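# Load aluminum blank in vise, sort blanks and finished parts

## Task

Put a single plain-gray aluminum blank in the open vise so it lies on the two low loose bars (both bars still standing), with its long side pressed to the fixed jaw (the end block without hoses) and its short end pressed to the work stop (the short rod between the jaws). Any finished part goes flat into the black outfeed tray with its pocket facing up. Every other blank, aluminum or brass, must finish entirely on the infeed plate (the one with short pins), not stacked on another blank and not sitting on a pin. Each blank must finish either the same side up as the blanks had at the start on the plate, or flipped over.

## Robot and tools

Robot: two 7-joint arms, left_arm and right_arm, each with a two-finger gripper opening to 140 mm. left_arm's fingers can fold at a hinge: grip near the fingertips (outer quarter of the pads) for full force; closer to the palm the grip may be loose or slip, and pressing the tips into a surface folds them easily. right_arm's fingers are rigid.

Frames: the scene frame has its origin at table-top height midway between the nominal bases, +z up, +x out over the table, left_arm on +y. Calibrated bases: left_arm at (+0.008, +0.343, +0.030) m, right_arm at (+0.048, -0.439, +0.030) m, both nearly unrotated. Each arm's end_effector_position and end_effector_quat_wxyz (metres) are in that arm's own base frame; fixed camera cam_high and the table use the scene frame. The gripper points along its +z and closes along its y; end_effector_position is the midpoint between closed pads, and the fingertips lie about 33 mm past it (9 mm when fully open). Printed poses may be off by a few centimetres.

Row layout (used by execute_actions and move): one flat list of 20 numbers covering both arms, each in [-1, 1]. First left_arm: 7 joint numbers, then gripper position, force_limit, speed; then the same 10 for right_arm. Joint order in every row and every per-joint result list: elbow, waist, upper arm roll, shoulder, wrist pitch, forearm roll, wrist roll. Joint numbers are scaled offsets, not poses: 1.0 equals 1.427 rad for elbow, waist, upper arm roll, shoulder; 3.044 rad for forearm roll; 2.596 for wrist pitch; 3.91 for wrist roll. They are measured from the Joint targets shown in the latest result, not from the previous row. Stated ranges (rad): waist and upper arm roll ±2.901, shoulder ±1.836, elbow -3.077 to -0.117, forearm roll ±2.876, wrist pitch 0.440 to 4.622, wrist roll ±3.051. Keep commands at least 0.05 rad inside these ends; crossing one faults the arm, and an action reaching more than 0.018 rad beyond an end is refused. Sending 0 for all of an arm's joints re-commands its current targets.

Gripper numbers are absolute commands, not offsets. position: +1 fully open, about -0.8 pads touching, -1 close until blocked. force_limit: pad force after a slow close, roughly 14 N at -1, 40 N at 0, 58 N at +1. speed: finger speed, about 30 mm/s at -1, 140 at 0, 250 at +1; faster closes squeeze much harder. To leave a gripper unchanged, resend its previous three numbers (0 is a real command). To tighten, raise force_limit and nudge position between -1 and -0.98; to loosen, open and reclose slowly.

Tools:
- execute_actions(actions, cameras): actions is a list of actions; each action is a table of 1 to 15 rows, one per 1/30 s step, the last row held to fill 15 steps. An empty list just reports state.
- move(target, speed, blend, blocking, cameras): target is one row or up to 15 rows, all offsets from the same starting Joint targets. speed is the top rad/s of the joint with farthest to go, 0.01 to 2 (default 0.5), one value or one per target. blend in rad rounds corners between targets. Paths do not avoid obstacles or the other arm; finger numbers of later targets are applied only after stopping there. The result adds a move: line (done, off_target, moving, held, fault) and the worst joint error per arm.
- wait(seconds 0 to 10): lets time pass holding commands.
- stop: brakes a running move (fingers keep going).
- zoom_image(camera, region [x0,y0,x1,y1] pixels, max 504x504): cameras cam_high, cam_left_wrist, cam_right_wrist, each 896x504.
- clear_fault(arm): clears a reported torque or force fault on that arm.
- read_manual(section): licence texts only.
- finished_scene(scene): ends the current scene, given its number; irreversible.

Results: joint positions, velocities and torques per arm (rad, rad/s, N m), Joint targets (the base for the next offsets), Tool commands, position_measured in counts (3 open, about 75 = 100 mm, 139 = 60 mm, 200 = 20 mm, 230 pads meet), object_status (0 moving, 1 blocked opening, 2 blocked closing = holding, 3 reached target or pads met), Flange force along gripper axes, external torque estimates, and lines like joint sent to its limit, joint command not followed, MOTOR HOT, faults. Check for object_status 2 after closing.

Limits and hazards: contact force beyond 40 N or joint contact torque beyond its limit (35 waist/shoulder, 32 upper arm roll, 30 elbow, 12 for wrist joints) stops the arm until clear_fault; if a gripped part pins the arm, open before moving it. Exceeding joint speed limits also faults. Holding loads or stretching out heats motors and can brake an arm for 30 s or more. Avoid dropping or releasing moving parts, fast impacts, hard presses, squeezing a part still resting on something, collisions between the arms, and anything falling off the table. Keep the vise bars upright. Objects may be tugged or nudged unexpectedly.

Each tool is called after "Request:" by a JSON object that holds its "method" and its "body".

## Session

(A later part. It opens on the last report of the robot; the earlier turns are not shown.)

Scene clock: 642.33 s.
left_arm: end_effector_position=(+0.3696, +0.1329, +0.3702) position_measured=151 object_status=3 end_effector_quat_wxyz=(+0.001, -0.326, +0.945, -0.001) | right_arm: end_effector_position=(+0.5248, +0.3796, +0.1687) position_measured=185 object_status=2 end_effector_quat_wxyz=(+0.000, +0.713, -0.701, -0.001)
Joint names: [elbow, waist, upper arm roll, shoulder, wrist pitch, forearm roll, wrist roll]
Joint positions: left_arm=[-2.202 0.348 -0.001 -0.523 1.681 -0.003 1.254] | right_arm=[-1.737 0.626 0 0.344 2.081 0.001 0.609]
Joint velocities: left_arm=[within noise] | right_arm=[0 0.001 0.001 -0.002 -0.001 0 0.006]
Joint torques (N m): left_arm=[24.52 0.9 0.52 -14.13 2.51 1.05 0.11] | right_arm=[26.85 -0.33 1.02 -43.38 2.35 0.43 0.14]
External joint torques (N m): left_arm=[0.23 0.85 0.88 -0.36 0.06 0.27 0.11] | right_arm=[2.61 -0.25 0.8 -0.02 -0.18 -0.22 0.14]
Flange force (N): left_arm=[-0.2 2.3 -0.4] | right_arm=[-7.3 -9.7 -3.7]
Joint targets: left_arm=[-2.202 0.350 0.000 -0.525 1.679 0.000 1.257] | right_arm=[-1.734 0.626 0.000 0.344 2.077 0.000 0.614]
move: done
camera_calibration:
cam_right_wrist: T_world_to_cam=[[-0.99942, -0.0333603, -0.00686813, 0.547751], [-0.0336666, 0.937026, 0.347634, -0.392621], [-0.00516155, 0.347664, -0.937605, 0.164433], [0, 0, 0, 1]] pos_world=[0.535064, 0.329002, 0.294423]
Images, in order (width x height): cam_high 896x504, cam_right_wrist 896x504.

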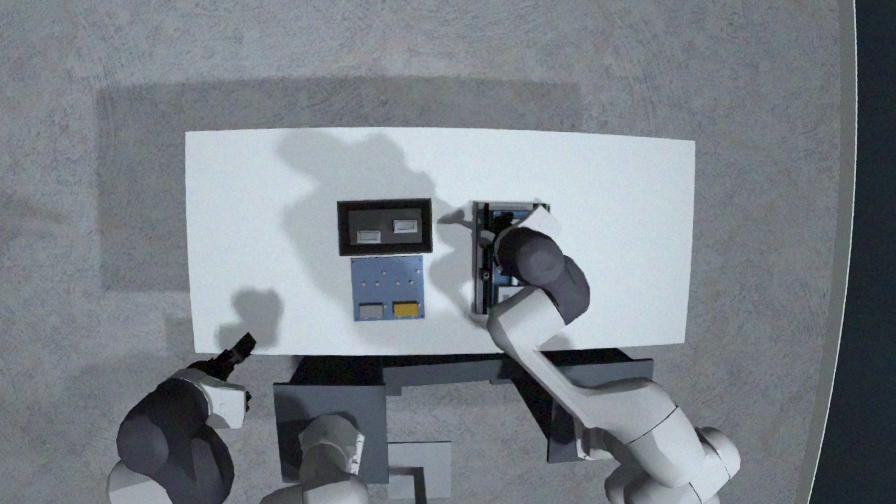

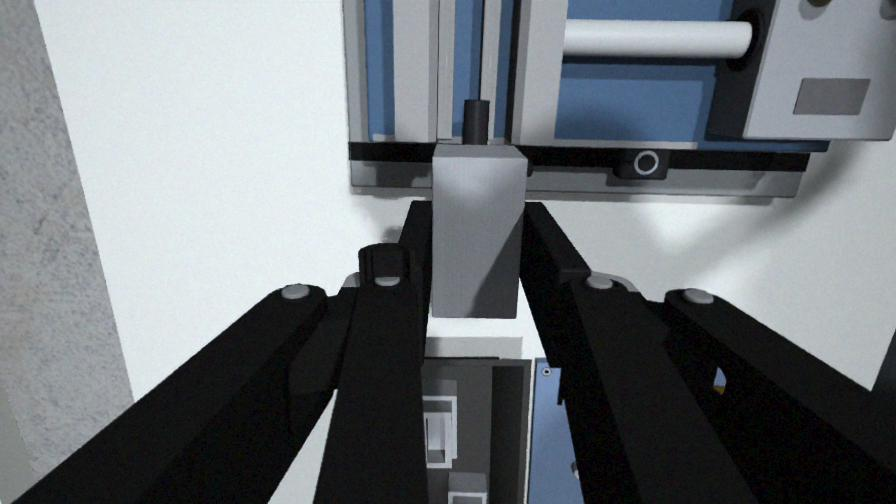

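Request:
{"method": "move", "body": {"target": [0,0,0,0,0,0,0,-0.18,-0.05,-1,-0.152554,-0.074245,0,-0.065043,0.048104,0,-0.026074,-0.98,0.0,-1], "speed": 0.2, "cameras": ["cam_right_wrist"]}}

Request:
{"method": "zoom_image", "body": {"camera": "cam_right_wrist", "region": [380, 60, 560, 180]}}

Request:
{"method": "zoom_image", "body": {"camera": "cam_right_wrist", "region": [390, 290, 570, 390]}}

Scene clock: 693.43 s.
left_arm: end_effector_position=(+0.3696, +0.1329, +0.3702) position_measured=151 object_status=3 end_effector_quat_wxyz=(+0.001, -0.326, +0.945, -0.001) | right_arm: end_effector_position=(+0.5226, +0.3005, +0.1378) position_measured=185 object_status=2 end_effector_quat_wxyz=(+0.004, +0.708, -0.706, -0.002)
Joint names: [elbow, waist, upper arm roll, shoulder, wrist pitch, forearm roll, wrist roll]
Joint positions: left_arm=[-2.202 0.348 -0.001 -0.523 1.681 -0.003 1.254] | right_arm=[-1.951 0.522 0 0.254 2.197 0.001 0.517]
Joint velocities: left_arm=[within noise] | right_arm=[-0.001 0.001 0 0.001 0 -0.001 -0.007]
Joint torques (N m): left_arm=[24.5 0.86 0.49 -14.19 2.51 1.05 0.09] | right_arm=[25.32 -0.52 0.97 -40.79 2.86 0.37 -0.14]
External joint torques (N m): left_arm=[0.19 0.91 0.99 -0.38 0.06 0.28 0.09] | right_arm=[2 -0.53 0.74 -1.14 0.37 -0.23 -0.15]
Flange force (N): left_arm=[-0.1 2.5 -0.3] | right_arm=[-1.9 -4.0 -2.6]
Joint targets: left_arm=[-2.202 0.350 0.000 -0.525 1.679 0.000 1.257] | right_arm=[-1.951 0.520 0.000 0.251 2.202 0.000 0.512]
move: done
camera_calibration:
cam_right_wrist: T_world_to_cam=[[-0.999792, -0.0203843, 0.000411964, 0.538032], [-0.0190008, 0.938881, 0.343716, -0.315435], [-0.00739319, 0.343637, -0.939074, 0.165567], [0, 0, 0, 1]] pos_world=[0.533151, 0.250229, 0.263679]
Images, in order (width x height): cam_right_wrist 896x504.

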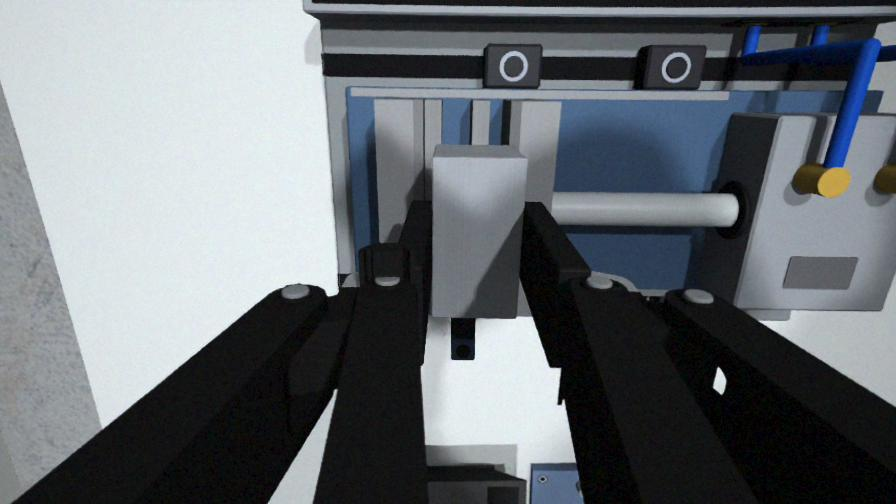

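Scaled by 2.800 from the camera's 896x504 image, which has a finer 1280x720 frame.

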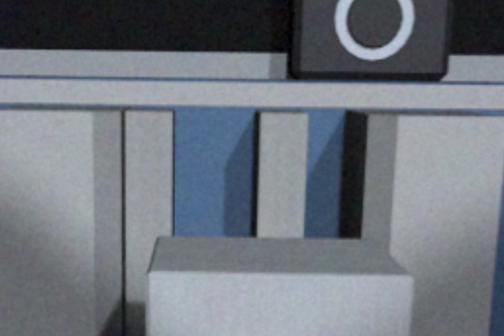

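Scaled by 2.800 from the camera's 896x504 image, which has a finer 1280x720 frame.

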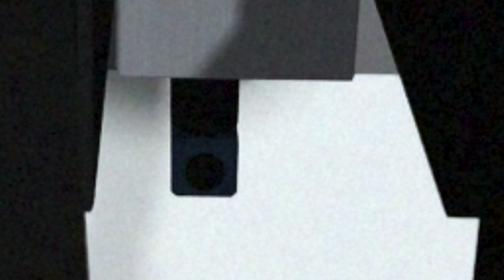

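Request:
{"method": "zoom_image", "body": {"camera": "cam_right_wrist", "region": [420, 130, 540, 190]}}

Scaled by 4.200 from the camera's 896x504 image, which has a finer 1280x720 frame.

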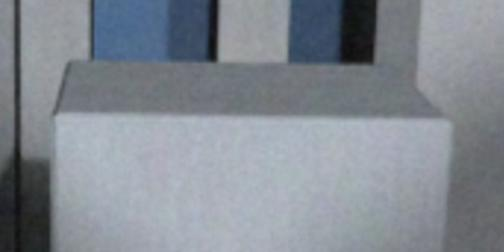

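Request:
{"method": "move", "body": {"target": [0,0,0,0,0,0,0,-0.18,-0.05,-1,-0.004167,-0.001149,0,0.016073,0.011126,0,-0.000931,-0.98,0.0,-1], "speed": 0.05, "cameras": ["cam_right_wrist"]}}

Request:
{"method": "zoom_image", "body": {"camera": "cam_right_wrist", "region": [380, 60, 560, 180]}}

Scene clock: 721.70 s.
left_arm: end_effector_position=(+0.3696, +0.1329, +0.3702) position_measured=151 object_status=3 end_effector_quat_wxyz=(+0.001, -0.326, +0.945, -0.001) | right_arm: end_effector_position=(+0.5247, +0.3007, +0.1252) position_measured=185 object_status=2 end_effector_quat_wxyz=(+0.003, +0.709, -0.705, -0.001)
Joint names: [elbow, waist, upper arm roll, shoulder, wrist pitch, forearm roll, wrist roll]
Joint positions: left_arm=[-2.202 0.348 -0.001 -0.523 1.681 -0.003 1.254] | right_arm=[-1.957 0.52 0 0.274 2.225 0.001 0.512]
Joint velocities: left_arm=[within noise] | right_arm=[0 0 -0.001 0 0.004 0 -0.001]
Joint torques (N m): left_arm=[24.52 0.82 0.44 -14.14 2.51 1.05 0.12] | right_arm=[25.18 -0.73 1.04 -40.34 2.87 0.36 -0.28]
External joint torques (N m): left_arm=[0.3 0.75 0.78 -0.45 0.07 0.27 0.12] | right_arm=[1.96 -0.78 0.77 -0.11 0.35 -0.23 -0.28]
Flange force (N): left_arm=[-0.1 2.1 -0.5] | right_arm=[-2.8 -6.7 -1.1]
Joint targets: left_arm=[-2.202 0.350 0.000 -0.525 1.679 0.000 1.257] | right_arm=[-1.957 0.519 0.000 0.274 2.231 0.000 0.509]
move: done
camera_calibration:
cam_right_wrist: T_world_to_cam=[[-0.99971, -0.0240304, -0.00122899, 0.541392], [-0.0229823, 0.938487, 0.344549, -0.309243], [-0.00712625, 0.344477, -0.938768, 0.153252], [0, 0, 0, 1]] pos_world=[0.53522, 0.250439, 0.251082]
Images, in order (width x height): cam_right_wrist 896x504.

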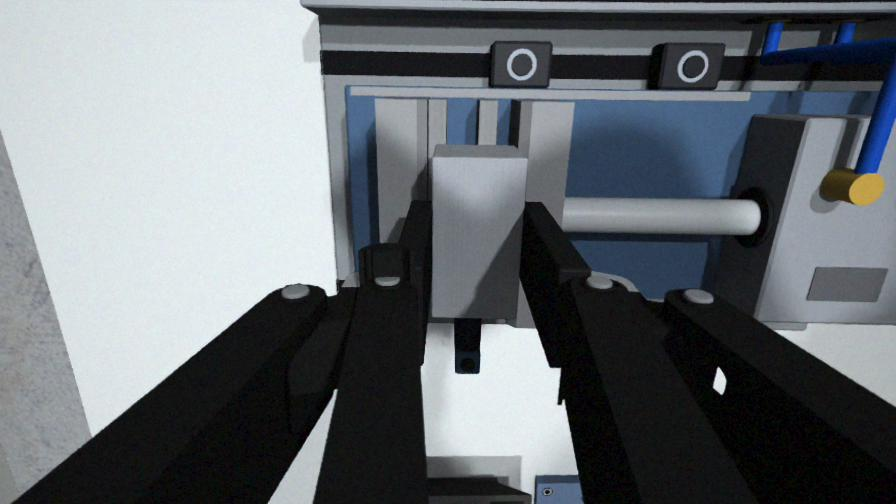

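Scaled by 2.800 from the camera's 896x504 image, which has a finer 1280x720 frame.

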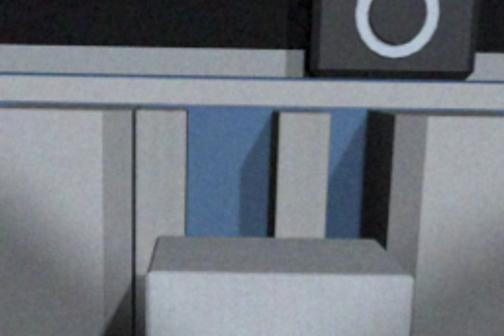

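Request:
{"method": "move", "body": {"target": [0,0,0,0,0,0,0,-0.18,-0.05,-1,-0.005597,-0.000743,0,0.017126,0.012491,0,-0.000271,-0.98,0.0,-1], "speed": 0.03, "cameras": ["cam_right_wrist"]}}

Request:
{"method": "zoom_image", "body": {"camera": "cam_right_wrist", "region": [380, 60, 560, 180]}}

Scene clock: 732.23 s.
left_arm: end_effector_position=(+0.3696, +0.1329, +0.3702) position_measured=151 object_status=3 end_effector_quat_wxyz=(+0.001, -0.326, +0.945, -0.001) | right_arm: end_effector_position=(+0.5261, +0.3008, +0.1099) position_measured=185 object_status=2 end_effector_quat_wxyz=(+0.003, +0.710, -0.705, -0.001)
Joint names: [elbow, waist, upper arm roll, shoulder, wrist pitch, forearm roll, wrist roll]
Joint positions: left_arm=[-2.202 0.348 -0.001 -0.523 1.681 -0.003 1.254] | right_arm=[-1.965 0.519 0 0.299 2.257 0.001 0.511]
Joint velocities: left_arm=[within noise] | right_arm=[0.001 0.001 -0.001 0.001 0.006 0 -0.003]
Joint torques (N m): left_arm=[24.5 0.85 0.5 -14.15 2.51 1.05 0.1] | right_arm=[24.85 -0.79 1.04 -40.7 2.88 0.35 -0.25]
External joint torques (N m): left_arm=[0.09 0.9 1.01 -0.16 0.05 0.29 0.1] | right_arm=[2.02 -0.74 0.84 -0.2 0.37 -0.22 -0.26]
Flange force (N): left_arm=[-0.5 2.4 -0.1] | right_arm=[-2.8 -6.6 -1.0]
Joint targets: left_arm=[-2.202 0.350 0.000 -0.525 1.679 0.000 1.257] | right_arm=[-1.965 0.518 0.000 0.298 2.264 0.000 0.508]
move: done
camera_calibration:
cam_right_wrist: T_world_to_cam=[[-0.999704, -0.0243045, -0.00145626, 0.542854], [-0.0233174, 0.938451, 0.344624, -0.303786], [-0.00700931, 0.344556, -0.938739, 0.138773], [0, 0, 0, 1]] pos_world=[0.536583, 0.250466, 0.235755]
Images, in order (width x height): cam_right_wrist 896x504.

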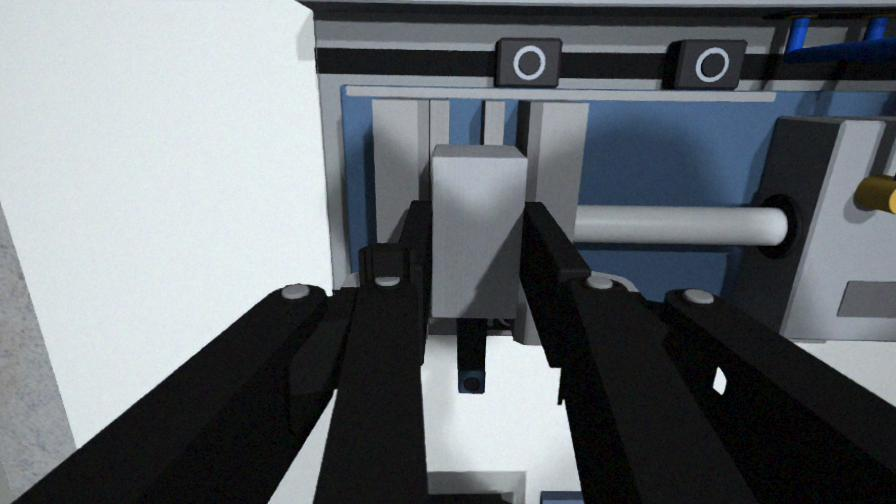

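Scaled by 2.800 from the camera's 896x504 image, which has a finer 1280x720 frame.

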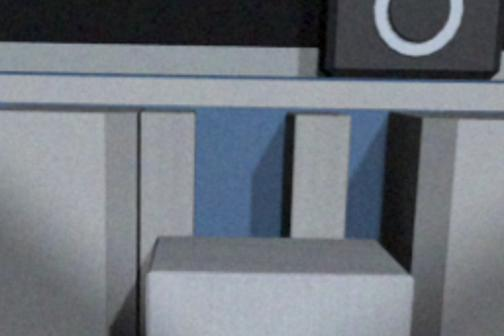

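Request:
{"method": "move", "body": {"target": [0,0,0,0,0,0,0,-0.18,-0.05,-1,-0.001246,0,0,0.00254,0.00208,0,0,-0.98,0.0,-1], "speed": 0.02, "cameras": []}}

Request:
{"method": "move", "body": {"target": [0,0,0,0,0,0,0,-0.18,-0.05,-1,-0.000623,0,0,0.00127,0.00104,0,0,-0.98,0.0,-1], "speed": 0.02, "cameras": []}}

Scene clock: 744.13 s.
left_arm: end_effector_position=(+0.3696, +0.1329, +0.3702) position_measured=151 object_status=3 end_effector_quat_wxyz=(+0.001, -0.326, +0.945, -0.001) | right_arm: end_effector_position=(+0.5269, +0.3011, +0.1094) position_measured=185 object_status=2 end_effector_quat_wxyz=(+0.002, +0.710, -0.705, -0.001)
Joint names: [elbow, waist, upper arm roll, shoulder, wrist pitch, forearm roll, wrist roll]
Joint positions: left_arm=[-2.202 0.348 -0.001 -0.523 1.681 -0.003 1.254] | right_arm=[-1.966 0.519 0 0.3 2.262 0.001 0.511]
Joint velocities: within noise
Joint torques (N m): left_arm=[24.48 0.84 0.47 -14.16 2.52 1.04 0.08] | right_arm=[24.13 -0.7 1.05 -39.13 3.04 0.36 -0.2]
External joint torques (N m): left_arm=[0.19 0.8 0.86 -0.4 0.07 0.26 0.08] | right_arm=[1.24 -0.74 0.77 1.52 0.52 -0.22 -0.2]
Flange force (N): left_arm=[0.0 2.2 -0.3] | right_arm=[-3.5 -7.7 2.3]
Joint targets: left_arm=[-2.202 0.350 0.000 -0.525 1.679 0.000 1.257] | right_arm=[-1.967 0.518 0.000 0.302 2.269 0.000 0.508]
move: done
No camera images: "cameras" was empty.

Scene clock: 744.83 s.
left_arm: end_effector_position=(+0.3696, +0.1329, +0.3702) position_measured=151 object_status=3 end_effector_quat_wxyz=(+0.001, -0.326, +0.945, -0.001) | right_arm: end_effector_position=(+0.5272, +0.3013, +0.1093) position_measured=185 object_status=2 end_effector_quat_wxyz=(+0.001, +0.710, -0.704, -0.001)
Joint names: [elbow, waist, upper arm roll, shoulder, wrist pitch, forearm roll, wrist roll]
Joint positions: left_arm=[-2.202 0.348 -0.001 -0.523 1.681 -0.003 1.254] | right_arm=[-1.966 0.519 0 0.3 2.264 0.001 0.51]
Joint velocities: within noise
Joint torques (N m): left_arm=[24.51 0.83 0.45 -14.15 2.51 1.04 0.07] | right_arm=[23.72 -0.71 1.08 -38.17 3.23 0.37 -0.25]
External joint torques (N m): left_arm=[0.2 0.77 0.81 -0.32 0.06 0.26 0.07] | right_arm=[0.85 -0.58 0.94 2.46 0.71 -0.2 -0.25]
Flange force (N): left_arm=[-0.2 2.0 -0.3] | right_arm=[-4.0 -8.3 4.4]
Joint targets: left_arm=[-2.202 0.350 0.000 -0.525 1.679 0.000 1.257] | right_arm=[-1.968 0.518 0.000 0.304 2.272 0.000 0.508]
move: done
No camera images: "cameras" was empty.

Request:
{"method": "execute_actions", "body": {"actions": [], "cameras": ["cam_right_wrist", "cam_high"]}}

Request:
{"method": "zoom_image", "body": {"camera": "cam_right_wrist", "region": [370, 80, 570, 190]}}

Request:
{"method": "zoom_image", "body": {"camera": "cam_right_wrist", "region": [400, 290, 580, 410]}}

Request:
{"method": "zoom_image", "body": {"camera": "cam_high", "region": [465, 195, 565, 325]}}

Scene clock: 753.93 s.
left_arm: end_effector_position=(+0.3696, +0.1329, +0.3702) position_measured=151 object_status=3 end_effector_quat_wxyz=(+0.001, -0.326, +0.945, -0.001) | right_arm: end_effector_position=(+0.5272, +0.3013, +0.1093) position_measured=185 object_status=2 end_effector_quat_wxyz=(+0.001, +0.710, -0.704, -0.001)
Joint names: [elbow, waist, upper arm roll, shoulder, wrist pitch, forearm roll, wrist roll]
Joint positions: left_arm=[-2.202 0.348 -0.001 -0.523 1.681 -0.003 1.254] | right_arm=[-1.966 0.519 0 0.3 2.264 0.001 0.51]
Joint velocities: within noise
Joint torques (N m): left_arm=[24.54 0.86 0.51 -14.15 2.5 1.06 0.1] | right_arm=[23.65 -0.69 1.06 -37.71 3.22 0.36 -0.23]
External joint torques (N m): left_arm=[0.21 0.9 0.99 -0.32 0.05 0.29 0.1] | right_arm=[0.79 -0.73 0.77 2.97 0.7 -0.22 -0.23]
Flange force (N): left_arm=[-0.3 2.4 -0.4] | right_arm=[-4.4 -9.4 5.1]
Joint targets: left_arm=[-2.202 0.350 0.000 -0.525 1.679 0.000 1.257] | right_arm=[-1.968 0.518 0.000 0.304 2.272 0.000 0.508]
Tool commands: left_gripper/position=-0.18 left_gripper/force_limit=-0.05 left_gripper/speed=-1.0 right_gripper/position=-0.98 right_gripper/force_limit=+0.0 right_gripper/speed=-1.0
camera_calibration:
cam_right_wrist: T_world_to_cam=[[-0.999665, -0.0253707, -0.00515927, 0.544728], [-0.0255865, 0.937713, 0.346466, -0.302832], [-0.00395218, 0.346482, -0.938048, 0.135747], [0, 0, 0, 1]] pos_world=[0.537333, 0.250756, 0.235069]
Images, in order (width x height): cam_high 896x504, cam_right_wrist 896x504.

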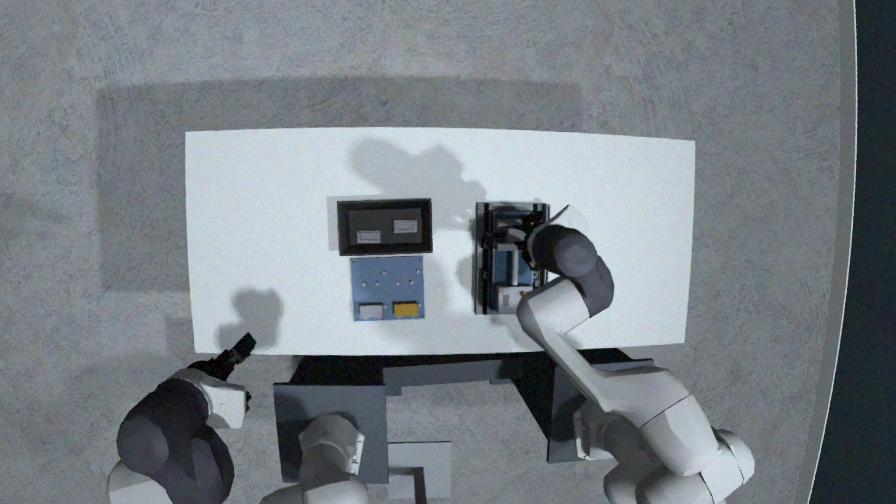

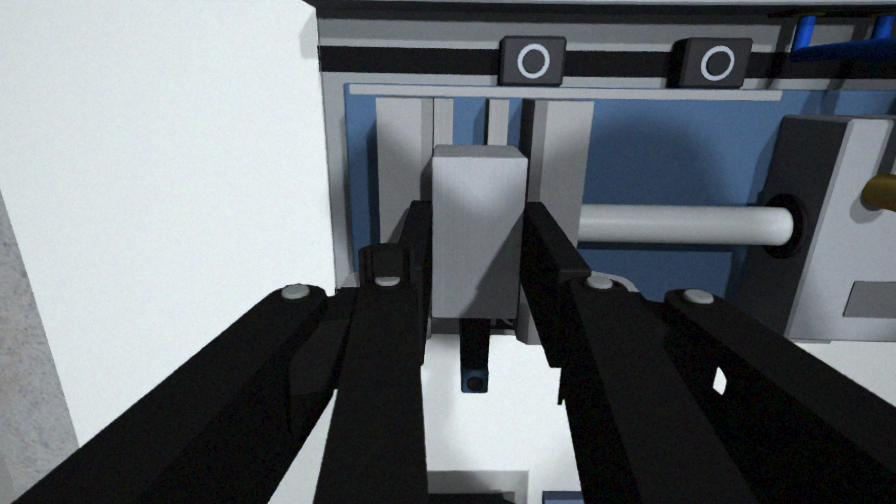

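Scaled by 2.520 from the camera's 896x504 image, which has a finer 1280x720 frame.

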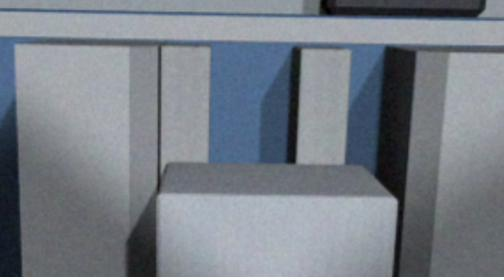

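Scaled by 2.800 from the camera's 896x504 image, which has a finer 1280x720 frame.

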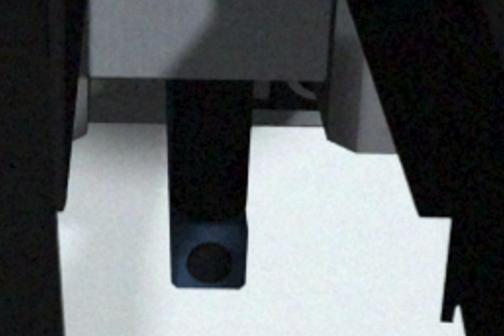

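Scaled by 3.877 from the camera's 896x504 image, which has a finer 1280x720 frame.

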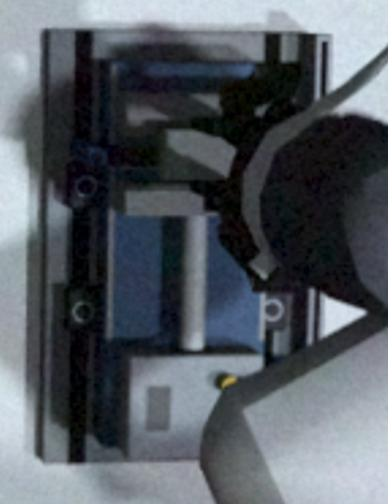

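Request:
{"method": "move", "body": {"target": [0,0,0,0,0,0,0,-0.18,-0.05,-1,0.001869,0,0,-0.00381,-0.00312,0,0,-0.98,0.0,-1], "speed": 0.02, "cameras": []}}

Scene clock: 786.30 s.
left_arm: end_effector_position=(+0.3696, +0.1329, +0.3702) position_measured=151 object_status=3 end_effector_quat_wxyz=(+0.001, -0.326, +0.945, -0.001) | right_arm: end_effector_position=(+0.5273, +0.3013, +0.1093) position_measured=185 object_status=2 end_effector_quat_wxyz=(+0.001, +0.710, -0.704, -0.001)
Joint names: [elbow, waist, upper arm roll, shoulder, wrist pitch, forearm roll, wrist roll]
Joint positions: left_arm=[-2.202 0.348 -0.001 -0.523 1.681 -0.003 1.254] | right_arm=[-1.966 0.519 0 0.3 2.264 0.001 0.51]
Joint velocities: within noise
Joint torques (N m): left_arm=[24.53 0.87 0.53 -14.15 2.52 1.05 0.08] | right_arm=[24.48 -0.68 0.61 -40.67 2.5 0.35 -0.23]
External joint torques (N m): left_arm=[0.24 0.77 0.82 -0.36 0.07 0.26 0.08] | right_arm=[1.55 -0.7 0.34 0.04 -0.03 -0.22 -0.23]
Flange force (N): left_arm=[-0.2 2.1 -0.4] | right_arm=[-2.3 -6.1 -1.2]
Joint targets: left_arm=[-2.202 0.350 0.000 -0.525 1.679 0.000 1.257] | right_arm=[-1.965 0.518 0.000 0.298 2.264 0.000 0.508]
move: done
No camera images: "cameras" was empty.

Request:
{"method": "move", "body": {"target": [[0,0,0,0,0,0,0,-0.18,-0.05,-1,0.000623,0,0,-0.00127,-0.00104,0,0,-0.98,0.0,-1],[0,0,0,0,0,0,0,-0.18,-0.05,-1,0.003102,-0.00057,0,0.000385,-0.001493,0,-0.000208,-0.98,0.0,-1]], "speed": 0.02, "cameras": []}}

Scene clock: 793.33 s.
left_arm: end_effector_position=(+0.3696, +0.1329, +0.3702) position_measured=151 object_status=3 end_effector_quat_wxyz=(+0.001, -0.326, +0.945, -0.001) | right_arm: end_effector_position=(+0.5282, +0.3014, +0.1102) position_measured=185 object_status=2 end_effector_quat_wxyz=(+0.000, +0.710, -0.704, -0.001)
Joint names: [elbow, waist, upper arm roll, shoulder, wrist pitch, forearm roll, wrist roll]
Joint positions: left_arm=[-2.202 0.348 -0.001 -0.523 1.681 -0.003 1.254] | right_arm=[-1.964 0.518 0 0.3 2.263 0.001 0.51]
Joint velocities: within noise
Joint torques (N m): left_arm=[24.5 0.87 0.49 -14.18 2.53 1.04 0.09] | right_arm=[25.38 -0.77 1.09 -41.11 2.38 0.37 -0.23]
External joint torques (N m): left_arm=[0.18 0.9 0.96 -0.33 0.07 0.27 0.09] | right_arm=[2.57 -0.78 0.83 -0.57 -0.13 -0.2 -0.23]
Flange force (N): left_arm=[-0.2 2.4 -0.2] | right_arm=[-3.7 -8.3 -3.0]
Joint targets: left_arm=[-2.202 0.350 0.000 -0.525 1.679 0.000 1.257] | right_arm=[-1.961 0.517 0.000 0.299 2.260 0.000 0.507]
move: done
No camera images: "cameras" was empty.

Request:
{"method": "move", "body": {"target": [0,0,0,0,0,0,0,-0.18,-0.05,-1,0.002479,-0.00057,0,0.001655,-0.000453,0,-0.000208,-0.98,0.0,-1], "speed": 0.02, "cameras": []}}

Request:
{"method": "move", "body": {"target": [0,0,0,0,0,0,0,-0.18,-0.05,-1,0.002479,-0.00057,0,0.001655,-0.000453,0,-0.000208,-0.98,0.0,-1], "speed": 0.02, "cameras": ["cam_right_wrist"]}}

Request:
{"method": "zoom_image", "body": {"camera": "cam_right_wrist", "region": [370, 80, 570, 190]}}

Scene clock: 796.40 s.
left_arm: end_effector_position=(+0.3696, +0.1329, +0.3702) position_measured=151 object_status=3 end_effector_quat_wxyz=(+0.001, -0.326, +0.945, -0.001) | right_arm: end_effector_position=(+0.5284, +0.3014, +0.1103) position_measured=185 object_status=2 end_effector_quat_wxyz=(+0.001, +0.710, -0.704, -0.001)
Joint names: [elbow, waist, upper arm roll, shoulder, wrist pitch, forearm roll, wrist roll]
Joint positions: left_arm=[-2.202 0.348 -0.001 -0.523 1.681 -0.003 1.254] | right_arm=[-1.961 0.518 0 0.301 2.26 0.001 0.51]
Joint velocities: within noise
Joint torques (N m): left_arm=[24.49 0.86 0.5 -14.17 2.53 1.05 0.09] | right_arm=[26.07 -1.22 0.56 -40.93 2.7 0.34 -0.28]
External joint torques (N m): left_arm=[0.17 0.94 1.03 -0.35 0.08 0.29 0.09] | right_arm=[3.06 -1.27 0.26 0.01 0.16 -0.23 -0.28]
Flange force (N): left_arm=[-0.2 2.6 -0.2] | right_arm=[-4.5 -11.6 -2.0]
Joint targets: left_arm=[-2.202 0.350 0.000 -0.525 1.679 0.000 1.257] | right_arm=[-1.957 0.516 0.000 0.301 2.259 0.000 0.506]
move: done
No camera images: "cameras" was empty.

Scene clock: 797.10 s.
left_arm: end_effector_position=(+0.3696, +0.1329, +0.3702) position_measured=151 object_status=3 end_effector_quat_wxyz=(+0.001, -0.326, +0.945, -0.001) | right_arm: end_effector_position=(+0.5285, +0.3013, +0.1100) position_measured=185 object_status=2 end_effector_quat_wxyz=(+0.002, +0.710, -0.705, -0.001)
Joint names: [elbow, waist, upper arm roll, shoulder, wrist pitch, forearm roll, wrist roll]
Joint positions: left_arm=[-2.202 0.348 -0.001 -0.523 1.681 -0.003 1.254] | right_arm=[-1.958 0.518 0 0.304 2.257 0.001 0.51]
Joint velocities: within noise
Joint torques (N m): left_arm=[24.48 0.89 0.46 -14.13 2.52 1.04 0.09] | right_arm=[26.45 -1.66 0.29 -40.88 2.89 0.25 -0.31]
External joint torques (N m): left_arm=[0.17 0.91 0.91 -0.34 0.07 0.27 0.09] | right_arm=[3.5 -1.74 -0.03 -0.03 0.36 -0.32 -0.31]
Flange force (N): left_arm=[-0.1 2.3 -0.2] | right_arm=[-4.5 -13.2 -1.9]
Joint targets: left_arm=[-2.202 0.350 0.000 -0.525 1.679 0.000 1.257] | right_arm=[-1.954 0.515 0.000 0.303 2.257 0.000 0.505]
move: done
camera_calibration:
cam_right_wrist: T_world_to_cam=[[-0.999692, -0.0245786, -0.00330541, 0.54561], [-0.0242066, 0.938095, 0.345532, -0.303794], [-0.00539191, 0.345506, -0.938401, 0.137486], [0, 0, 0, 1]] pos_world=[0.538829, 0.250895, 0.235791]
Images, in order (width x height): cam_right_wrist 896x504.

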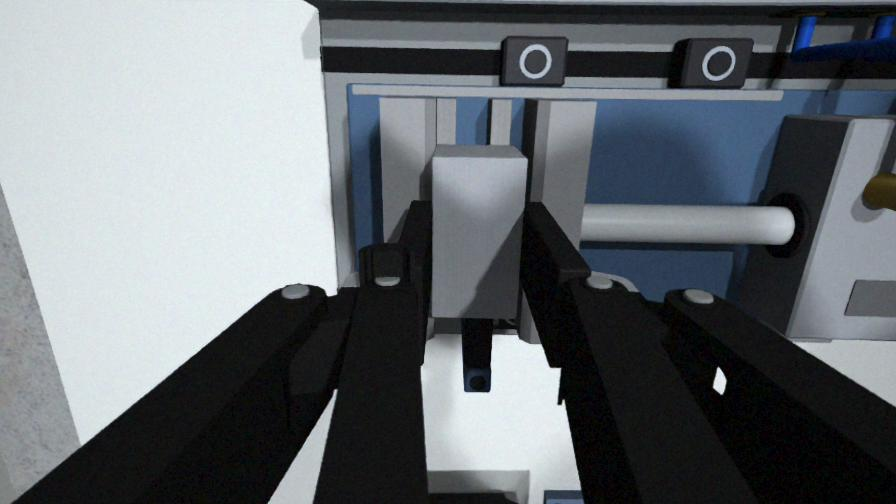

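Scaled by 2.520 from the camera's 896x504 image, which has a finer 1280x720 frame.

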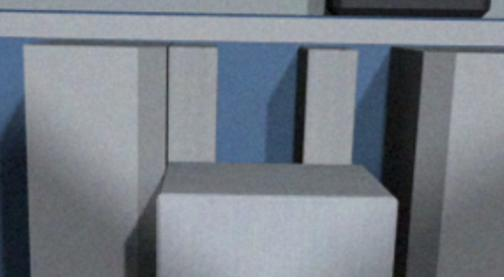

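Request:
{"method": "move", "body": {"target": [0,0,0,0,0,0,0,-0.18,-0.05,-1,0.00344,0.002516,0,0.002296,-0.000628,0,0.000918,-0.98,0.0,-1], "speed": 0.02, "cameras": []}}

Request:
{"method": "move", "body": {"target": [0,0,0,0,0,0,0,-0.18,-0.05,-1,0.00172,0.001258,0,0.001148,-0.000314,0,0.000459,-0.98,0.0,-1], "speed": 0.02, "cameras": []}}

Scene clock: 804.00 s.
left_arm: end_effector_position=(+0.3696, +0.1329, +0.3702) position_measured=151 object_status=3 end_effector_quat_wxyz=(+0.001, -0.326, +0.945, -0.001) | right_arm: end_effector_position=(+0.5287, +0.3015, +0.1095) position_measured=185 object_status=2 end_effector_quat_wxyz=(+0.003, +0.710, -0.704, -0.001)
Joint names: [elbow, waist, upper arm roll, shoulder, wrist pitch, forearm roll, wrist roll]
Joint positions: left_arm=[-2.202 0.348 -0.001 -0.523 1.681 -0.003 1.254] | right_arm=[-1.954 0.518 0 0.307 2.253 0.001 0.509]
Joint velocities: within noise
Joint torques (N m): left_arm=[24.51 0.86 0.47 -14.18 2.52 1.05 0.1] | right_arm=[26.53 -0.5 0.48 -40.35 3.23 0.36 -0.14]
External joint torques (N m): left_arm=[0.16 0.89 0.94 -0.27 0.07 0.28 0.1] | right_arm=[3.58 -0.54 0.19 0.61 0.71 -0.21 -0.14]
Flange force (N): left_arm=[-0.3 2.3 -0.2] | right_arm=[-6.9 -13.7 -0.4]
Joint targets: left_arm=[-2.202 0.350 0.000 -0.525 1.679 0.000 1.257] | right_arm=[-1.949 0.519 0.000 0.307 2.256 0.000 0.509]
move: done
No camera images: "cameras" was empty.

Scene clock: 804.70 s.
left_arm: end_effector_position=(+0.3696, +0.1329, +0.3702) position_measured=151 object_status=3 end_effector_quat_wxyz=(+0.001, -0.326, +0.945, -0.001) | right_arm: end_effector_position=(+0.5287, +0.3015, +0.1095) position_measured=185 object_status=2 end_effector_quat_wxyz=(+0.004, +0.710, -0.704, -0.002)
Joint names: [elbow, waist, upper arm roll, shoulder, wrist pitch, forearm roll, wrist roll]
Joint positions: left_arm=[-2.202 0.348 -0.001 -0.523 1.681 -0.003 1.254] | right_arm=[-1.951 0.518 0 0.308 2.251 0.001 0.509]
Joint velocities: within noise
Joint torques (N m): left_arm=[24.47 0.83 0.52 -14.17 2.53 1.04 0.1] | right_arm=[26.53 0.78 1.68 -40.79 3.4 0.37 -0.04]
External joint torques (N m): left_arm=[0.15 0.81 0.92 -0.38 0.07 0.26 0.1] | right_arm=[3.75 0.67 1.32 -0.02 0.91 -0.2 -0.04]
Flange force (N): left_arm=[0.0 2.4 -0.1] | right_arm=[-8.1 -11.6 -1.0]
Joint targets: left_arm=[-2.202 0.350 0.000 -0.525 1.679 0.000 1.257] | right_arm=[-1.946 0.521 0.000 0.308 2.255 0.000 0.510]
move: done
No camera images: "cameras" was empty.

Request:
{"method": "move", "body": {"target": [0,0,0,0,0,0,0,-0.18,-0.05,-1,0.00172,0.001258,0,0.001148,-0.000314,0,0.000459,-0.98,0.0,-1], "speed": 0.02, "cameras": []}}

Scene clock: 808.90 s.
left_arm: end_effector_position=(+0.3696, +0.1329, +0.3702) position_measured=151 object_status=3 end_effector_quat_wxyz=(+0.001, -0.326, +0.945, -0.001) | right_arm: end_effector_position=(+0.5287, +0.3029, +0.1095) position_measured=185 object_status=2 end_effector_quat_wxyz=(+0.004, +0.710, -0.704, -0.002)
Joint names: [elbow, waist, upper arm roll, shoulder, wrist pitch, forearm roll, wrist roll]
Joint positions: left_arm=[-2.202 0.348 -0.001 -0.523 1.681 -0.003 1.254] | right_arm=[-1.949 0.52 0 0.31 2.25 0.001 0.51]
Joint velocities: within noise
Joint torques (N m): left_arm=[24.47 0.86 0.46 -14.14 2.53 1.04 0.09] | right_arm=[26.65 0.37 1.36 -40.63 3.39 0.37 -0.05]
External joint torques (N m): left_arm=[0.25 0.86 0.9 -0.46 0.09 0.26 0.09] | right_arm=[3.86 0.44 1.16 0.19 0.91 -0.21 -0.05]
Flange force (N): left_arm=[0.0 2.4 -0.3] | right_arm=[-8.3 -12.6 -0.8]
Joint targets: left_arm=[-2.202 0.350 0.000 -0.525 1.679 0.000 1.257] | right_arm=[-1.944 0.522 0.000 0.310 2.254 0.000 0.512]
move: done
No camera images: "cameras" was empty.

Request:
{"method": "move", "body": {"target": [0,0,0,0,0,0,0,-0.18,-0.05,-1,0.002218,0.001258,0,0.000132,-0.001146,0,0.000459,-0.98,0.0,-1], "speed": 0.02, "cameras": []}}

Request:
{"method": "move", "body": {"target": [0,0,0,0,0,0,0,-0.18,-0.05,-1,0.00172,0.001258,0,0.001148,-0.000314,0,0.000459,-0.98,0.0,-1], "speed": 0.02, "cameras": []}}

Scene clock: 813.13 s.
left_arm: end_effector_position=(+0.3696, +0.1329, +0.3702) position_measured=151 object_status=3 end_effector_quat_wxyz=(+0.001, -0.326, +0.945, -0.001) | right_arm: end_effector_position=(+0.5286, +0.3039, +0.1095) position_measured=185 object_status=2 end_effector_quat_wxyz=(+0.004, +0.710, -0.704, -0.002)
Joint names: [elbow, waist, upper arm roll, shoulder, wrist pitch, forearm roll, wrist roll]
Joint positions: left_arm=[-2.202 0.348 -0.001 -0.523 1.681 -0.003 1.254] | right_arm=[-1.946 0.522 0 0.311 2.249 0.001 0.511]
Joint velocities: within noise
Joint torques (N m): left_arm=[24.5 0.85 0.49 -14.16 2.53 1.04 0.09] | right_arm=[27.14 0.77 1.71 -41.49 3.19 0.39 0.07]
External joint torques (N m): left_arm=[0.22 0.89 0.98 -0.42 0.08 0.27 0.09] | right_arm=[4.21 0.79 1.47 -0.43 0.67 -0.19 0.07]
Flange force (N): left_arm=[0.0 2.5 -0.3] | right_arm=[-9.0 -12.3 -2.4]
Joint targets: left_arm=[-2.202 0.350 0.000 -0.525 1.679 0.000 1.257] | right_arm=[-1.941 0.524 0.000 0.310 2.251 0.000 0.514]
move: done
No camera images: "cameras" was empty.

Scene clock: 813.83 s.
left_arm: end_effector_position=(+0.3696, +0.1329, +0.3702) position_measured=151 object_status=3 end_effector_quat_wxyz=(+0.001, -0.326, +0.945, -0.001) | right_arm: end_effector_position=(+0.5287, +0.3040, +0.1096) position_measured=185 object_status=2 end_effector_quat_wxyz=(+0.005, +0.710, -0.704, -0.001)
Joint names: [elbow, waist, upper arm roll, shoulder, wrist pitch, forearm roll, wrist roll]
Joint positions: left_arm=[-2.202 0.348 -0.001 -0.523 1.681 -0.003 1.254] | right_arm=[-1.944 0.523 -0.001 0.313 2.246 0 0.512]
Joint velocities: within noise
Joint torques (N m): left_arm=[24.51 0.85 0.48 -14.14 2.52 1.04 0.08] | right_arm=[26.6 1.46 2.04 -41.49 3.44 0.64 0.1]
External joint torques (N m): left_arm=[0.25 0.79 0.85 -0.41 0.08 0.26 0.08] | right_arm=[3.78 1.36 1.69 -0.55 0.96 0.06 0.1]
Flange force (N): left_arm=[-0.1 2.2 -0.4] | right_arm=[-8.5 -9.8 -1.7]
Joint targets: left_arm=[-2.202 0.350 0.000 -0.525 1.679 0.000 1.257] | right_arm=[-1.938 0.526 0.000 0.312 2.250 0.000 0.516]
move: done
No camera images: "cameras" was empty.

Request:
{"method": "move", "body": {"target": [0,0,0,0,0,0,0,-0.18,-0.05,-1,0.00172,0.001258,0,0.001148,-0.000314,0,0.000459,-0.98,0.0,-1], "speed": 0.02, "cameras": ["cam_right_wrist"]}}

Request:
{"method": "zoom_image", "body": {"camera": "cam_right_wrist", "region": [370, 80, 570, 190]}}

Request:
{"method": "zoom_image", "body": {"camera": "cam_right_wrist", "region": [400, 290, 580, 410]}}

Scene clock: 818.00 s.
left_arm: end_effector_position=(+0.3696, +0.1329, +0.3702) position_measured=151 object_status=3 end_effector_quat_wxyz=(+0.001, -0.326, +0.945, -0.001) | right_arm: end_effector_position=(+0.5287, +0.3041, +0.1096) position_measured=185 object_status=2 end_effector_quat_wxyz=(+0.006, +0.710, -0.704, -0.001)
Joint names: [elbow, waist, upper arm roll, shoulder, wrist pitch, forearm roll, wrist roll]
Joint positions: left_arm=[-2.202 0.348 -0.001 -0.523 1.681 -0.003 1.254] | right_arm=[-1.942 0.524 -0.002 0.314 2.244 0 0.513]
Joint velocities: within noise
Joint torques (N m): left_arm=[24.49 0.86 0.48 -14.1 2.53 1.06 0.08] | right_arm=[26.93 1.83 2.34 -41.39 3.59 0.79 0.08]
External joint torques (N m): left_arm=[0.21 0.84 0.88 -0.3 0.08 0.29 0.08] | right_arm=[3.97 1.67 1.95 -0.2 1.09 0.21 0.08]
Flange force (N): left_arm=[-0.3 2.2 -0.3] | right_arm=[-9.6 -10.9 -1.1]
Joint targets: left_arm=[-2.202 0.350 0.000 -0.525 1.679 0.000 1.257] | right_arm=[-1.936 0.528 0.000 0.313 2.250 0.000 0.518]
move: done
camera_calibration:
cam_right_wrist: T_world_to_cam=[[-0.999651, -0.02629, 0.00252628, 0.54569], [-0.0238563, 0.939854, 0.340742, -0.30643], [-0.0113325, 0.340563, -0.940153, 0.141034], [0, 0, 0, 1]] pos_world=[0.539788, 0.254315, 0.235629]
Images, in order (width x height): cam_right_wrist 896x504.

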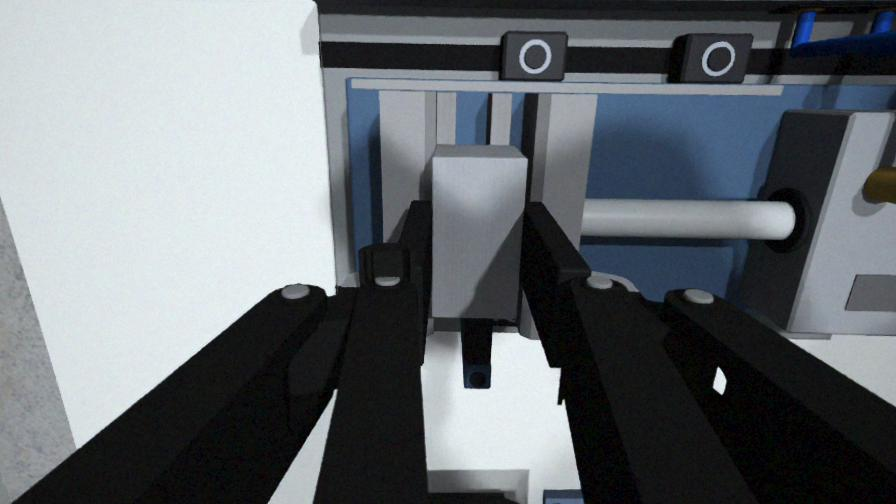

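Scaled by 2.520 from the camera's 896x504 image, which has a finer 1280x720 frame.

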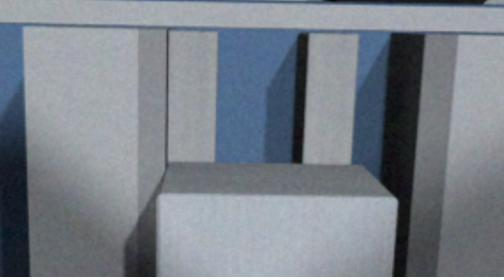

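Scaled by 2.800 from the camera's 896x504 image, which has a finer 1280x720 frame.

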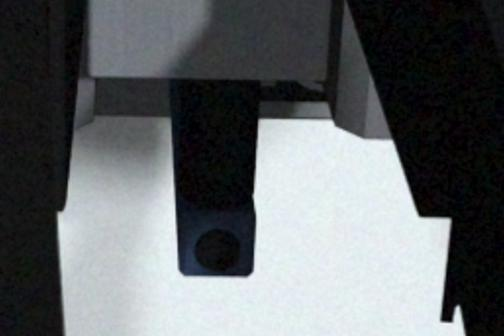

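Request:
{"method": "move", "body": {"target": [[0,0,0,0,0,0,0,-0.18,-0.05,-1,0.002479,-0.00057,0,0.001655,-0.000453,0,-0.000208,-0.98,0.0,-1],[0,0,0,0,0,0,0,-0.18,-0.05,-1,0.001233,-0.00057,0,0.004195,0.001627,0,-0.000208,-0.98,0.0,-1]], "speed": 0.02, "cameras": []}}

Scene clock: 825.73 s.
left_arm: end_effector_position=(+0.3696, +0.1329, +0.3702) position_measured=151 object_status=3 end_effector_quat_wxyz=(+0.001, -0.326, +0.945, -0.001) | right_arm: end_effector_position=(+0.5288, +0.3041, +0.1097) position_measured=185 object_status=2 end_effector_quat_wxyz=(+0.007, +0.710, -0.704, -0.001)
Joint names: [elbow, waist, upper arm roll, shoulder, wrist pitch, forearm roll, wrist roll]
Joint positions: left_arm=[-2.202 0.348 -0.001 -0.523 1.681 -0.003 1.254] | right_arm=[-1.938 0.524 -0.002 0.316 2.24 0 0.514]
Joint velocities: within noise
Joint torques (N m): left_arm=[24.45 0.88 0.51 -14.14 2.53 1.05 0.13] | right_arm=[26.28 1.24 2.44 -38.66 4.64 0.83 0.09]
External joint torques (N m): left_arm=[0.18 0.91 0.99 -0.43 0.08 0.29 0.13] | right_arm=[3.2 1.26 2.21 2.78 2.12 0.25 0.09]
Flange force (N): left_arm=[0.0 2.6 -0.2] | right_arm=[-11.2 -14.3 5.8]
Joint targets: left_arm=[-2.202 0.350 0.000 -0.525 1.679 0.000 1.257] | right_arm=[-1.934 0.527 0.000 0.319 2.254 0.000 0.517]
move: off_target (right_arm); right_arm: the wrist pitch is farthest, 0.014 rad from its target
No camera images: "cameras" was empty.

Request:
{"method": "move", "body": {"target": [0,0,0,0,0,0,0,-0.18,-0.05,-1,-0.00342,0.000855,0,-0.003093,0.00018,0,0.000312,-0.98,0.0,-1], "speed": 0.02, "cameras": []}}

Scene clock: 834.57 s.
left_arm: end_effector_position=(+0.3696, +0.1329, +0.3702) position_measured=151 object_status=3 end_effector_quat_wxyz=(+0.001, -0.326, +0.945, -0.001) | right_arm: end_effector_position=(+0.5288, +0.3041, +0.1097) position_measured=185 object_status=2 end_effector_quat_wxyz=(+0.007, +0.710, -0.704, -0.001)
Joint names: [elbow, waist, upper arm roll, shoulder, wrist pitch, forearm roll, wrist roll]
Joint positions: left_arm=[-2.202 0.348 -0.001 -0.523 1.681 -0.003 1.254] | right_arm=[-1.939 0.524 -0.002 0.315 2.241 -0.001 0.514]
Joint velocities: within noise
Joint torques (N m): left_arm=[24.49 0.89 0.51 -14.16 2.52 1.03 0.11] | right_arm=[25.09 1.95 2.49 -40.45 3.9 0.86 0.16]
External joint torques (N m): left_arm=[0.24 0.95 1.03 -0.42 0.08 0.27 0.11] | right_arm=[2.17 1.84 2.14 0.77 1.41 0.28 0.15]
Flange force (N): left_arm=[-0.1 2.6 -0.4] | right_arm=[-7.5 -6.3 2.3]
Joint targets: left_arm=[-2.202 0.350 0.000 -0.525 1.679 0.000 1.257] | right_arm=[-1.939 0.528 0.000 0.315 2.254 0.000 0.518]
move: off_target (right_arm); right_arm: the wrist pitch is farthest, 0.014 rad from its target
No camera images: "cameras" was empty.

Request:
{"method": "execute_actions", "body": {"actions": [], "cameras": ["cam_right_wrist"]}}

Request:
{"method": "zoom_image", "body": {"camera": "cam_right_wrist", "region": [370, 80, 570, 190]}}

Scene clock: 850.03 s.
left_arm: end_effector_position=(+0.3696, +0.1329, +0.3702) position_measured=151 object_status=3 end_effector_quat_wxyz=(+0.001, -0.326, +0.945, -0.001) | right_arm: end_effector_position=(+0.5288, +0.3041, +0.1097) position_measured=185 object_status=2 end_effector_quat_wxyz=(+0.007, +0.710, -0.704, -0.001)
Joint names: [elbow, waist, upper arm roll, shoulder, wrist pitch, forearm roll, wrist roll]
Joint positions: left_arm=[-2.202 0.348 -0.001 -0.523 1.681 -0.003 1.254] | right_arm=[-1.939 0.524 -0.002 0.315 2.241 -0.001 0.514]
Joint velocities: within noise
Joint torques (N m): left_arm=[24.5 0.84 0.5 -14.17 2.53 1.04 0.09] | right_arm=[25.14 1.89 2.53 -40.35 3.89 0.85 0.13]
External joint torques (N m): left_arm=[0.12 0.81 0.9 -0.28 0.07 0.26 0.09] | right_arm=[2.25 1.97 2.36 0.76 1.41 0.28 0.13]
Flange force (N): left_arm=[-0.2 2.2 -0.1] | right_arm=[-7.8 -6.4 2.3]
Joint targets: left_arm=[-2.202 0.350 0.000 -0.525 1.679 0.000 1.257] | right_arm=[-1.939 0.528 0.000 0.315 2.254 0.000 0.518]
Tool commands: left_gripper/position=-0.18 left_gripper/force_limit=-0.05 left_gripper/speed=-1.0 right_gripper/position=-0.98 right_gripper/force_limit=+0.0 right_gripper/speed=-1.0
camera_calibration:
cam_right_wrist: T_world_to_cam=[[-0.999656, -0.0259543, 0.00373368, 0.545526], [-0.0231421, 0.940222, 0.339776, -0.306859], [-0.0123291, 0.339572, -0.940499, 0.141913], [0, 0, 0, 1]] pos_world=[0.539987, 0.254484, 0.235696]
Images, in order (width x height): cam_right_wrist 896x504.

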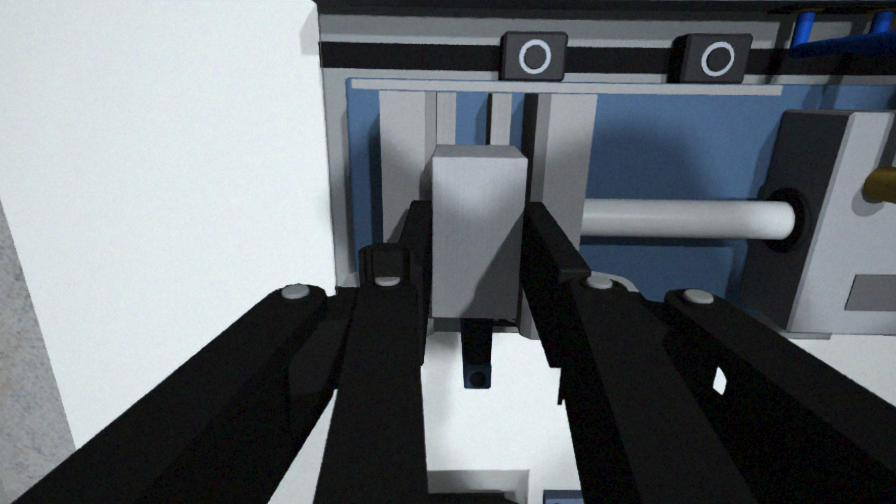

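Scaled by 2.520 from the camera's 896x504 image, which has a finer 1280x720 frame.

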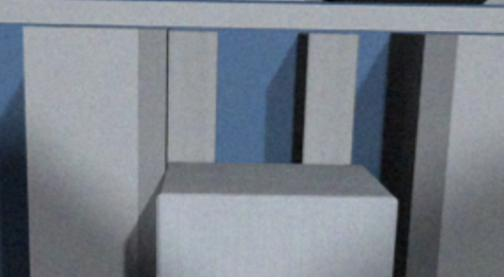

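Request:
{"method": "move", "body": {"target": [[0,0,0,0,0,0,0,-0.18,-0.05,-1,0,0,0,0,0,0,0,-0.4,-0.05,-1],[0,0,0,0,0,0,0,-0.18,-0.05,-1,0,0,0,0,0,0,0,-0.25,-0.05,-1]], "speed": 0.02, "cameras": ["cam_right_wrist"]}}

Request:
{"method": "zoom_image", "body": {"camera": "cam_right_wrist", "region": [370, 80, 570, 190]}}

Request:
{"method": "zoom_image", "body": {"camera": "cam_right_wrist", "region": [390, 250, 590, 400]}}

Scene clock: 857.73 s.
left_arm: end_effector_position=(+0.3696, +0.1329, +0.3702) position_measured=151 object_status=3 end_effector_quat_wxyz=(+0.001, -0.326, +0.945, -0.001) | right_arm: end_effector_position=(+0.5302, +0.3068, +0.1102) position_measured=160 object_status=0 end_effector_quat_wxyz=(+0.003, +0.711, -0.703, +0.000)
Joint names: [elbow, waist, upper arm roll, shoulder, wrist pitch, forearm roll, wrist roll]
Joint positions: left_arm=[-2.202 0.348 -0.001 -0.524 1.681 -0.003 1.254] | right_arm=[-1.939 0.527 -0.002 0.315 2.25 -0.001 0.515]
Joint velocities: within noise
Joint torques (N m): left_arm=[24.48 0.84 0.47 -14.12 2.53 1.05 0.07] | right_arm=[24.38 0.11 1.18 -40.6 2.72 0.61 0.06]
External joint torques (N m): left_arm=[0.16 0.82 0.88 -0.33 0.07 0.27 0.07] | right_arm=[1.42 0.1 0.93 0.6 0.21 0.03 0.06]
Flange force (N): left_arm=[-0.1 2.2 -0.2] | right_arm=[-4.1 -5.9 0.2]
Joint targets: left_arm=[-2.202 0.350 0.000 -0.525 1.679 0.000 1.257] | right_arm=[-1.939 0.528 0.000 0.315 2.254 0.000 0.518]
move: done
camera_calibration:
cam_right_wrist: T_world_to_cam=[[-0.999606, -0.0278302, -0.00358508, 0.54842], [-0.0273681, 0.938765, 0.34347, -0.307234], [-0.00619329, 0.343433, -0.939157, 0.137004], [0, 0, 0, 1]] pos_world=[0.540644, 0.256632, 0.23616]
Images, in order (width x height): cam_right_wrist 896x504.

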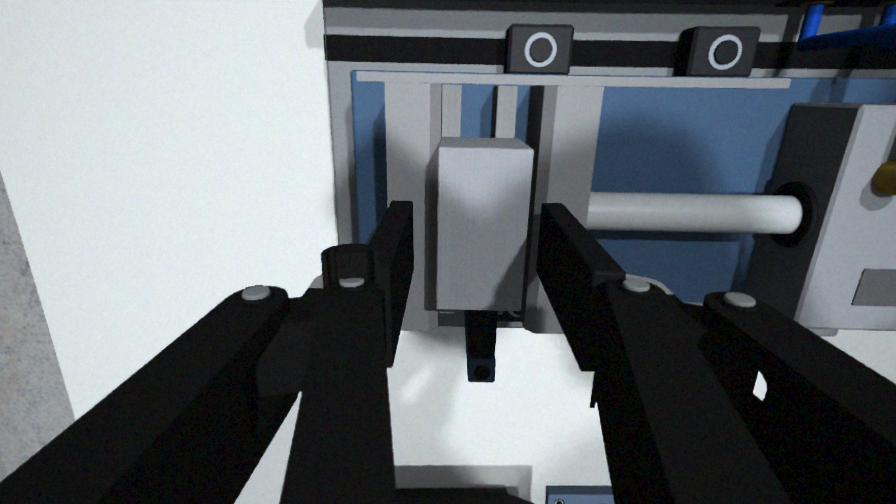

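Scaled by 2.520 from the camera's 896x504 image, which has a finer 1280x720 frame.

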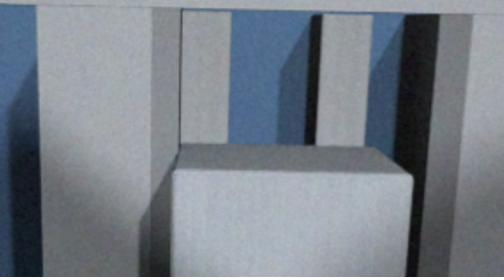

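Scaled by 2.520 from the camera's 896x504 image, which has a finer 1280x720 frame.

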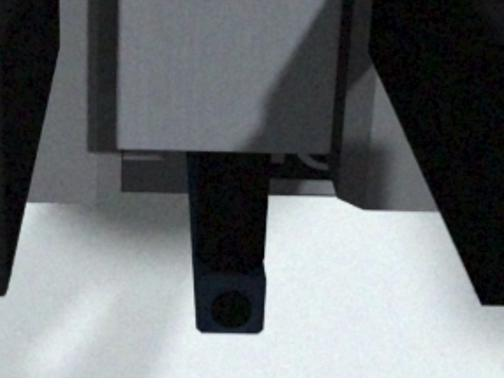

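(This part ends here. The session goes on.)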